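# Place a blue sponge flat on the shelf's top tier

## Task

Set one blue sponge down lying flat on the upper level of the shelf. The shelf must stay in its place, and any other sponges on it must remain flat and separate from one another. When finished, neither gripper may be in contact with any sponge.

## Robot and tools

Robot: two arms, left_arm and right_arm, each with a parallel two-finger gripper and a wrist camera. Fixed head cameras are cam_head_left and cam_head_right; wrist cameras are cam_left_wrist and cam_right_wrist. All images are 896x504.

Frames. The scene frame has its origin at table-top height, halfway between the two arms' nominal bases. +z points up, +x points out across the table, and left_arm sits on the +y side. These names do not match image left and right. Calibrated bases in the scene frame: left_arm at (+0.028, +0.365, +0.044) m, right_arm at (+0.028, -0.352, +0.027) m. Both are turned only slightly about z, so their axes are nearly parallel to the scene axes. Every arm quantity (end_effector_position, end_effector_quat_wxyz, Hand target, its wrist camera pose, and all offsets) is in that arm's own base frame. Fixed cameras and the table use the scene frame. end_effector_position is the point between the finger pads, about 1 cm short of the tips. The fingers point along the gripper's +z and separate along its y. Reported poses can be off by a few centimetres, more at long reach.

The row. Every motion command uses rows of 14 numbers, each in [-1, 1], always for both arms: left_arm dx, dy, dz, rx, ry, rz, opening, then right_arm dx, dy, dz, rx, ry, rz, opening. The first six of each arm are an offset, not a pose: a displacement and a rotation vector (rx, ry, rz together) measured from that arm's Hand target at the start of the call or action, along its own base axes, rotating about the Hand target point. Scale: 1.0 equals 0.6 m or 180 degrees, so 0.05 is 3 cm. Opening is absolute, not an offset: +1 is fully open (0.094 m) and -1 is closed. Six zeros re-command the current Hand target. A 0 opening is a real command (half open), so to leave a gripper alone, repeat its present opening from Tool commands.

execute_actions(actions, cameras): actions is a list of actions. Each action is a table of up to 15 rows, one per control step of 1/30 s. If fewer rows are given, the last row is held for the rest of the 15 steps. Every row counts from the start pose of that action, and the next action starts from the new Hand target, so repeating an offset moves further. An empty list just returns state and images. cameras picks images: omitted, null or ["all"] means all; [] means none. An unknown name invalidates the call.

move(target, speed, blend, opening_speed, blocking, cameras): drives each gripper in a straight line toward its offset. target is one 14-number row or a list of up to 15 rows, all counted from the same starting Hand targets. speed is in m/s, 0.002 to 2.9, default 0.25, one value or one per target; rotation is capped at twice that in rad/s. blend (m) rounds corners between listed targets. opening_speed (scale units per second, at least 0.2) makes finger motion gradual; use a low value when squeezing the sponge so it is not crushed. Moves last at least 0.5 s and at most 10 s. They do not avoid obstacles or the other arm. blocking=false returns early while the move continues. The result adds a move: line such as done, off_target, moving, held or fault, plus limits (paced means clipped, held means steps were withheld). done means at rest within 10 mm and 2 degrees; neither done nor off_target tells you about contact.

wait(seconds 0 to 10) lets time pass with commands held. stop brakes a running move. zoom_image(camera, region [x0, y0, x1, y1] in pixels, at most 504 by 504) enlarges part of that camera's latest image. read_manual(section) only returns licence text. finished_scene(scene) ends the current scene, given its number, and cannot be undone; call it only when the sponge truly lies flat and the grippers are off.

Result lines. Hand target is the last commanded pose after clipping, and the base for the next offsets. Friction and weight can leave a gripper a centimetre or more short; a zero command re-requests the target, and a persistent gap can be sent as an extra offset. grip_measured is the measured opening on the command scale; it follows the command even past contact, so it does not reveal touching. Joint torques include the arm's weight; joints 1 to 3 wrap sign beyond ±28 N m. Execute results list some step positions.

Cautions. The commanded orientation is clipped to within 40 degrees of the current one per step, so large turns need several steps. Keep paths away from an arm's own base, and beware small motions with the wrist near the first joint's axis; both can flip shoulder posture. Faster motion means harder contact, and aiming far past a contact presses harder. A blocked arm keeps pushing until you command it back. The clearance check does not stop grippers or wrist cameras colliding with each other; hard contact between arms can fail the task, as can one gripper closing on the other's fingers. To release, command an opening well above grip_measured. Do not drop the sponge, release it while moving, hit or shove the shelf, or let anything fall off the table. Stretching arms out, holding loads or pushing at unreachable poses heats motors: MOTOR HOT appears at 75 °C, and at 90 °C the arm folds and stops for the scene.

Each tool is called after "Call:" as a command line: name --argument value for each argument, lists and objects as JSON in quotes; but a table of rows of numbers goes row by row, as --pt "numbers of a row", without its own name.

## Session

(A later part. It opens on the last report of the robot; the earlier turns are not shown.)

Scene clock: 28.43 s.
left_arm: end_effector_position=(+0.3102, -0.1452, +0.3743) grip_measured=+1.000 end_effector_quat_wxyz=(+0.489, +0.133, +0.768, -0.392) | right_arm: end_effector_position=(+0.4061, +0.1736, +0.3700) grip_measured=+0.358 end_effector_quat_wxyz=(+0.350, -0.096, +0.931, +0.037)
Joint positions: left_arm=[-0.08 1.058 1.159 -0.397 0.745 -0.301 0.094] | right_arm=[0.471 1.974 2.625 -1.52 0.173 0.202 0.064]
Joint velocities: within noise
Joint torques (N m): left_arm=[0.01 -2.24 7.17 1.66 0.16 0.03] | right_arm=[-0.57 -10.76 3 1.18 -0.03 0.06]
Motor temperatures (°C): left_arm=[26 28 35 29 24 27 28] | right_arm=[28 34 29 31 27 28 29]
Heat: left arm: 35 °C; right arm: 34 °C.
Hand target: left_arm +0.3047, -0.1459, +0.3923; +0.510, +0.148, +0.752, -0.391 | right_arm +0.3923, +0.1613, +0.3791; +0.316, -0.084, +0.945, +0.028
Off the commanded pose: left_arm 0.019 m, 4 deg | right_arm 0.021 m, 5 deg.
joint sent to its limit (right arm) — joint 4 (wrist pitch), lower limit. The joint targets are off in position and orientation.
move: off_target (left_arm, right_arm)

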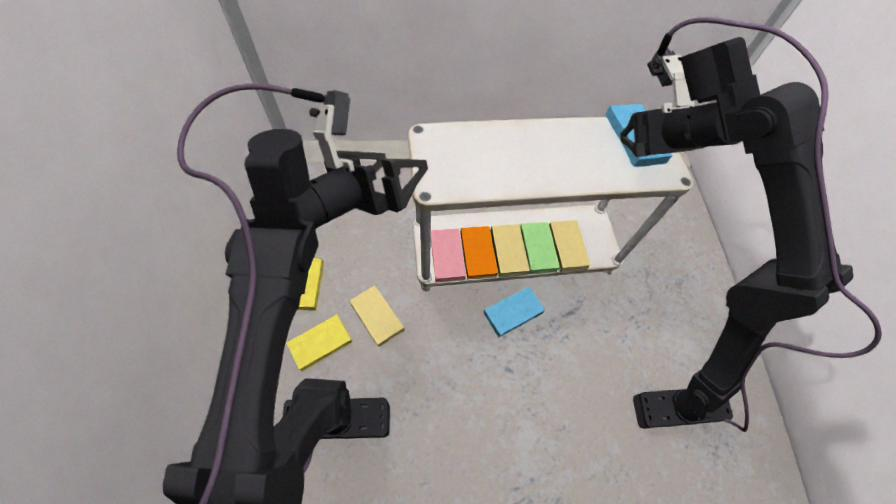

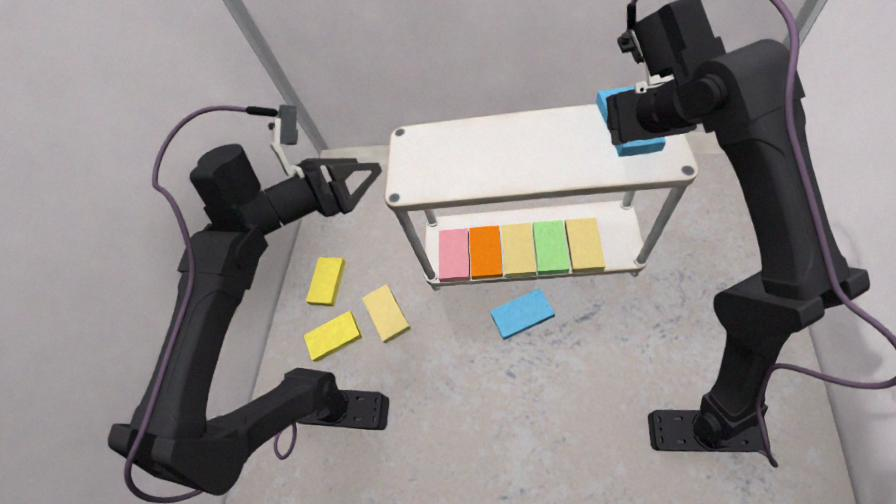

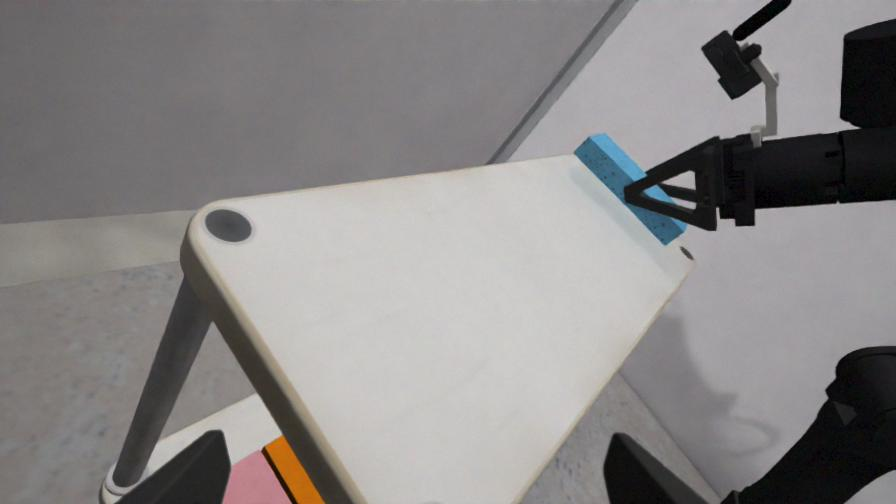

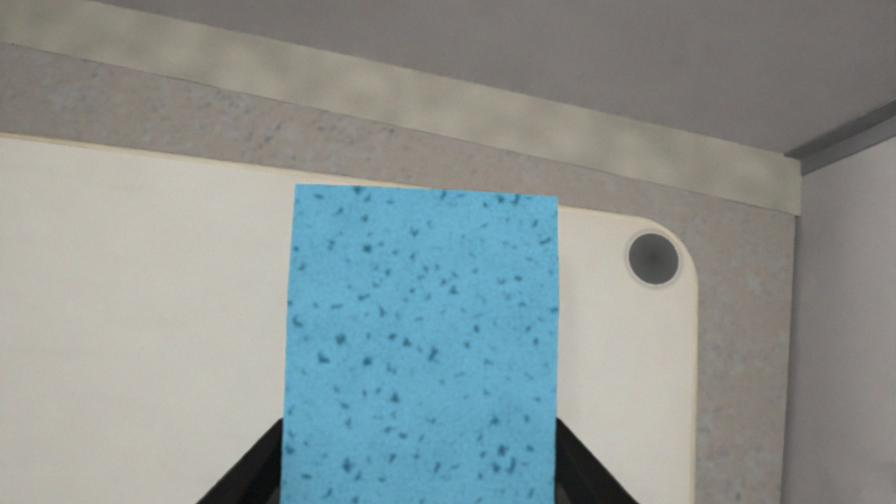

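Call:
move --target '[0,0,0,0,0,0,1,0,0,-0.03,-0.002,0.01,0,0.15]' --speed 0.06 --cameras '["cam_head_left","cam_left_wrist"]'

Call:
zoom_image --camera "cam_left_wrist" --region '[520, 80, 760, 320]'

Scene clock: 30.07 s.
left_arm: end_effector_position=(+0.3102, -0.1452, +0.3743) grip_measured=+1.000 end_effector_quat_wxyz=(+0.489, +0.133, +0.768, -0.392) | right_arm: end_effector_position=(+0.4053, +0.1736, +0.3530) grip_measured=+0.358 end_effector_quat_wxyz=(+0.325, -0.097, +0.940, +0.032)
Joint positions: left_arm=[-0.08 1.058 1.159 -0.397 0.745 -0.301 0.094] | right_arm=[0.468 1.971 2.568 -1.52 0.163 0.208 0.064]
Joint velocities: within noise
Joint torques (N m): left_arm=[0.06 -2.19 7.17 1.68 0.15 0.02] | right_arm=[-0.61 -10.76 3.04 1.1 -0.05 0.07]
Motor temperatures (°C): left_arm=[26 28 35 29 24 27 28] | right_arm=[28 35 29 31 27 28 29]
Heat: left arm: 35 °C; right arm: 35 °C.
Hand target: left_arm +0.3047, -0.1459, +0.3923; +0.510, +0.148, +0.752, -0.391 | right_arm +0.3923, +0.1613, +0.3611; +0.301, -0.084, +0.949, +0.026
Off the commanded pose: left_arm 0.019 m, 4 deg | right_arm 0.020 m, 3 deg.
joint sent to its limit (right arm) — joint 4 (wrist pitch), lower limit. The joint targets are off in position, not in orientation.
move: off_target (left_arm, right_arm)
Images, in order (width x height): cam_head_left 896x504, cam_left_wrist 896x504.

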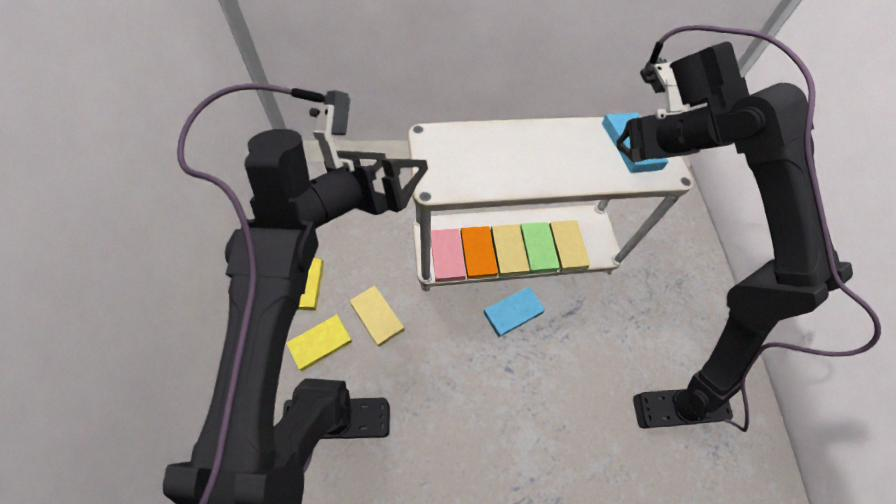

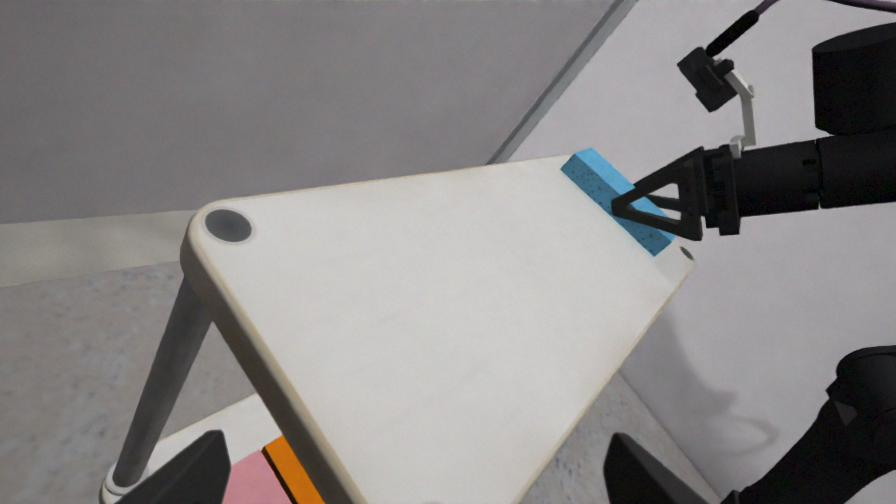

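Scaled by 2.100 from the camera's 896x504 image, which has a finer 1280x720 frame.

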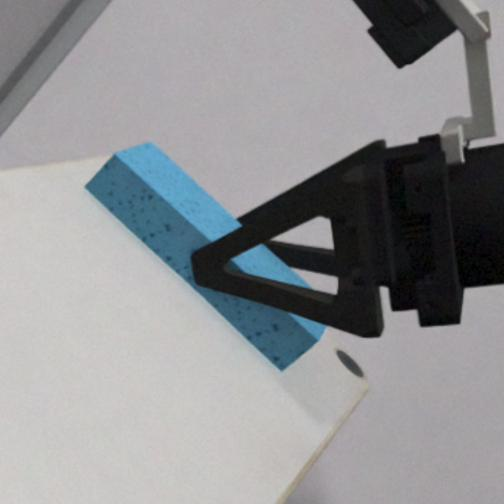

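Call:
move --target '[0,0,0,0,0,0,1,0,0,-0.012,0,0,0,0.15]' --speed 0.06 --cameras '["cam_left_wrist"]'

Call:
zoom_image --camera "cam_left_wrist" --region '[520, 100, 720, 300]'

Call:
move --target '[0,0,0,0,0,0,1,0,0,-0.009,0,0,0,0.15]' --speed 0.06 --cameras '["cam_left_wrist"]'

Call:
zoom_image --camera "cam_left_wrist" --region '[520, 100, 720, 300]'

Scene clock: 32.90 s.
left_arm: end_effector_position=(+0.3102, -0.1452, +0.3743) grip_measured=+1.000 end_effector_quat_wxyz=(+0.489, +0.133, +0.768, -0.392) | right_arm: end_effector_position=(+0.4033, +0.1725, +0.3520) grip_measured=+0.358 end_effector_quat_wxyz=(+0.322, -0.097, +0.941, +0.031)
Joint positions: left_arm=[-0.08 1.058 1.159 -0.397 0.745 -0.301 0.094] | right_arm=[0.468 1.961 2.553 -1.52 0.163 0.208 0.064]
Joint velocities: within noise
Joint torques (N m): left_arm=[0.08 -2.19 7.19 1.66 0.14 0.02] | right_arm=[-0.64 -10 2.67 1.09 -0.05 0.1]
Motor temperatures (°C): left_arm=[26 28 35 29 24 27 28] | right_arm=[28 35 29 30 27 28 29]
Heat: left arm: 35 °C; right arm: 35 °C.
Hand target: left_arm +0.3047, -0.1459, +0.3923; +0.510, +0.148, +0.752, -0.391 | right_arm +0.3923, +0.1613, +0.3539; +0.301, -0.084, +0.949, +0.026
Off the commanded pose: left_arm 0.019 m, 4 deg | right_arm 0.016 m, 3 deg.
joint sent to its limit (right arm) — joint 4 (wrist pitch), lower limit. The joint targets are off in position, not in orientation.
move: off_target (left_arm, right_arm)
Images, in order (width x height): cam_left_wrist 896x504.

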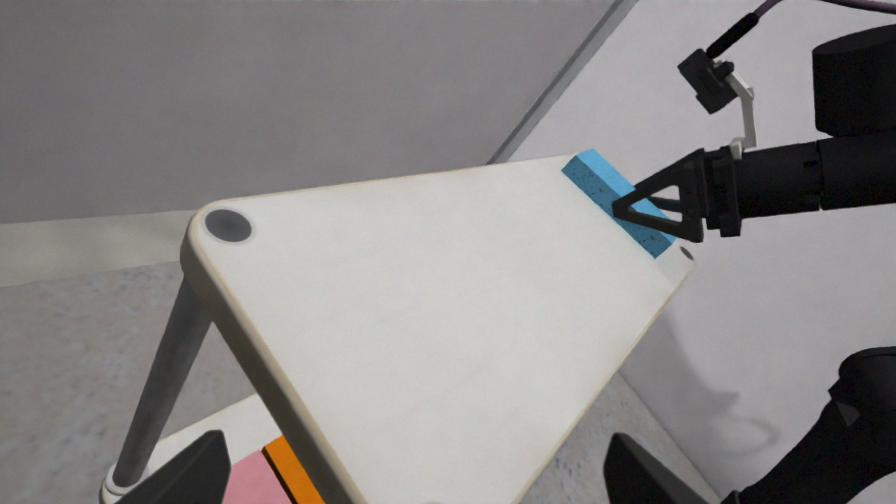

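Scaled by 2.520 from the camera's 896x504 image, which has a finer 1280x720 frame.

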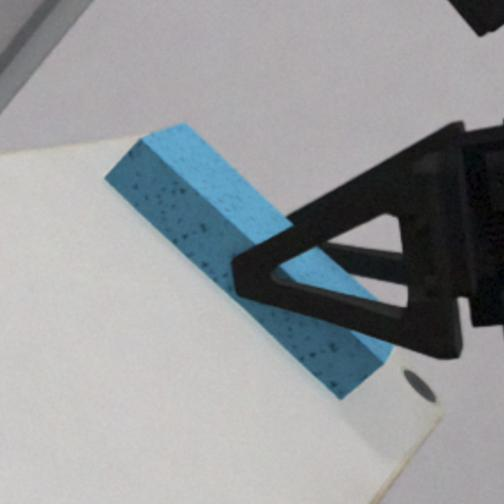

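Scene clock: 33.90 s.
left_arm: end_effector_position=(+0.3102, -0.1452, +0.3743) grip_measured=+1.000 end_effector_quat_wxyz=(+0.489, +0.133, +0.768, -0.392) | right_arm: end_effector_position=(+0.4027, +0.1722, +0.3514) grip_measured=+0.358 end_effector_quat_wxyz=(+0.322, -0.097, +0.941, +0.031)
Joint positions: left_arm=[-0.08 1.058 1.159 -0.397 0.745 -0.301 0.094] | right_arm=[0.468 1.955 2.541 -1.516 0.163 0.208 0.064]
Joint velocities: within noise
Joint torques (N m): left_arm=[-0.03 -2.18 7.2 1.68 0.15 0.03] | right_arm=[-0.65 -9.46 2.45 1.04 -0.05 0.13]
Motor temperatures (°C): left_arm=[26 28 35 29 24 27 28] | right_arm=[28 36 29 30 27 28 29]
Heat: left arm: 35 °C; right arm: 36 °C.
Hand target: left_arm +0.3047, -0.1459, +0.3923; +0.510, +0.148, +0.752, -0.391 | right_arm +0.3923, +0.1613, +0.3485; +0.301, -0.084, +0.949, +0.026
Off the commanded pose: left_arm 0.019 m, 4 deg | right_arm 0.015 m, 3 deg.
joint sent to its limit (right arm) — joint 4 (wrist pitch), lower limit. The joint targets are off in position, not in orientation.
move: off_target (left_arm, right_arm)
Images, in order (width x height): cam_left_wrist 896x504.

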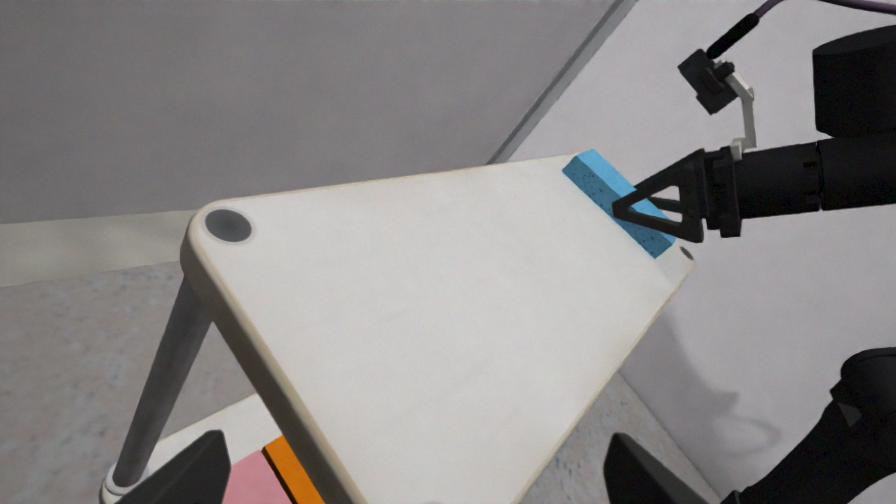

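Scaled by 2.520 from the camera's 896x504 image, which has a finer 1280x720 frame.

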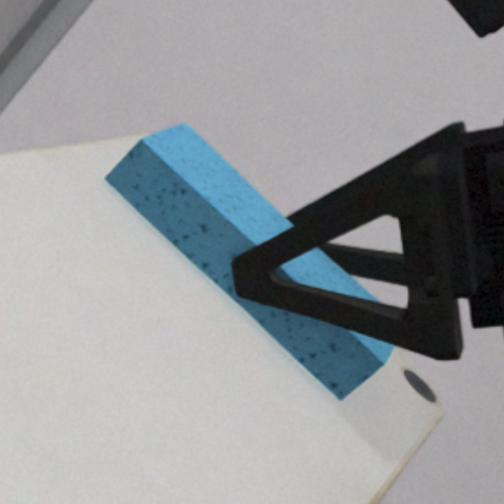

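Call:
move --pt "0 0 0 0 0 0 1 0 0 0.007 0 0 0 0.15" --pt "0 0 0 0 0 0 1 0 0 0.007 0 0 0 0.9" --pt "0 0 0 0 0 0 1 -0.13 -0.04 0.12 0 0 0 0.9" --opening_speed 1.5

Scene clock: 37.70 s.
left_arm: end_effector_position=(+0.3102, -0.1452, +0.3743) grip_measured=+1.000 end_effector_quat_wxyz=(+0.489, +0.133, +0.768, -0.392) | right_arm: end_effector_position=(+0.3190, +0.1449, +0.4258) grip_measured=+0.897 end_effector_quat_wxyz=(+0.396, -0.092, +0.911, +0.069)
Joint positions: left_arm=[-0.08 1.058 1.159 -0.397 0.745 -0.301 0.094] | right_arm=[0.513 1.629 2.392 -1.522 0.176 0.236 0.089]
Joint velocities: within noise
Joint torques (N m): left_arm=[0.01 -2.17 7.17 1.67 0.16 0.02] | right_arm=[0.28 -5.03 2.86 1.34 0.17 0.06]
Motor temperatures (°C): left_arm=[26 28 35 29 24 27 28] | right_arm=[28 36 29 30 27 28 29]
Heat: left arm: 35 °C; right arm: 36 °C.
Hand target: left_arm +0.3047, -0.1459, +0.3923; +0.510, +0.148, +0.752, -0.391 | right_arm +0.3143, +0.1373, +0.4205; +0.301, -0.084, +0.949, +0.026
Off the commanded pose: left_arm 0.019 m, 4 deg | right_arm 0.010 m, 13 deg.
joint sent to its limit (right arm) — joint 4 (wrist pitch), lower limit. The joint targets are off in position and orientation.
move: off_target (left_arm, right_arm); target 2's new opening was sent with right_arm's hand 0.015 m and 3 deg from that target

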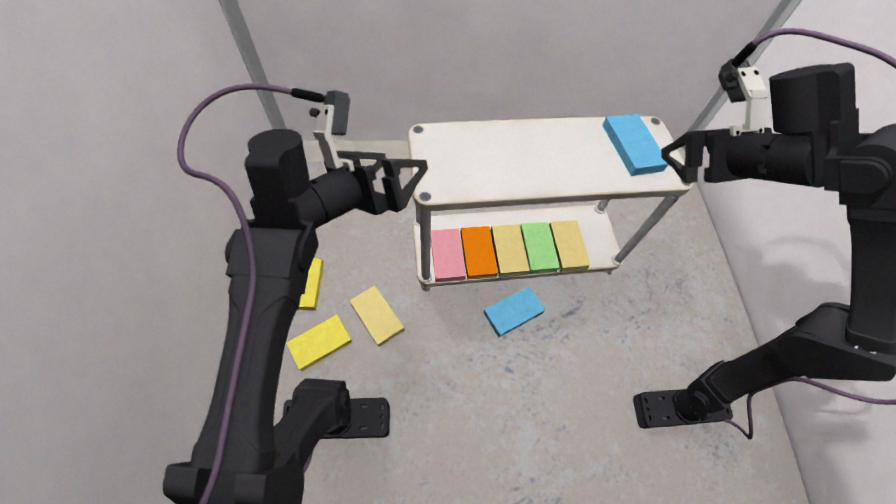

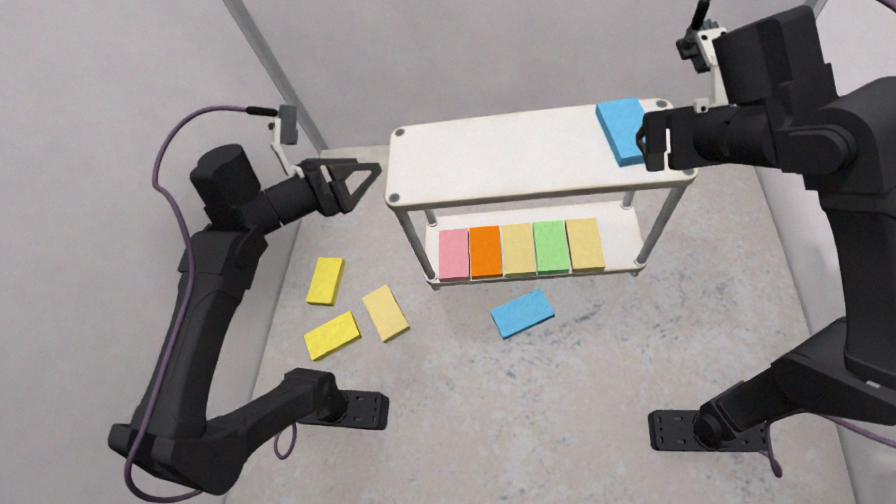

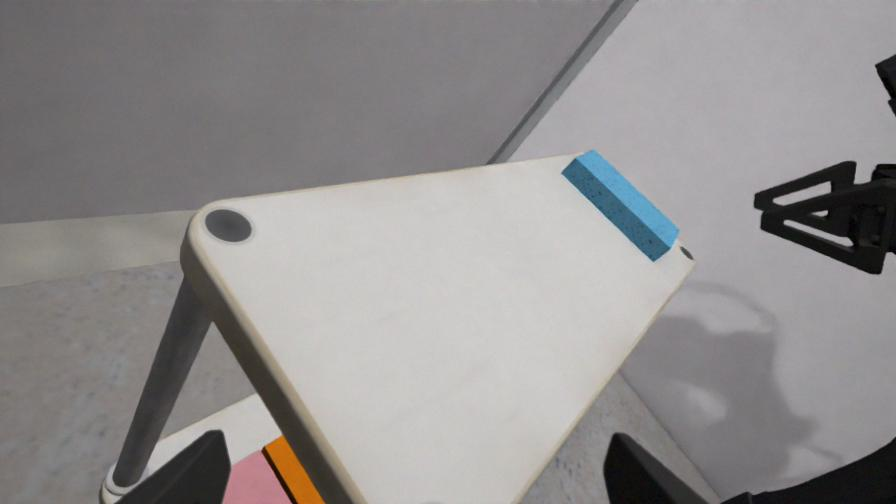

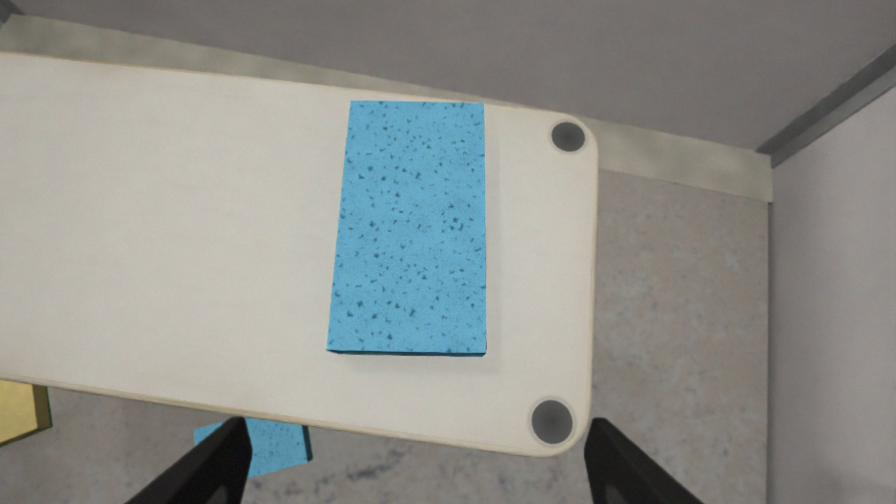

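Call:
finished_scene --scene 1

The scene is finished: the task was done.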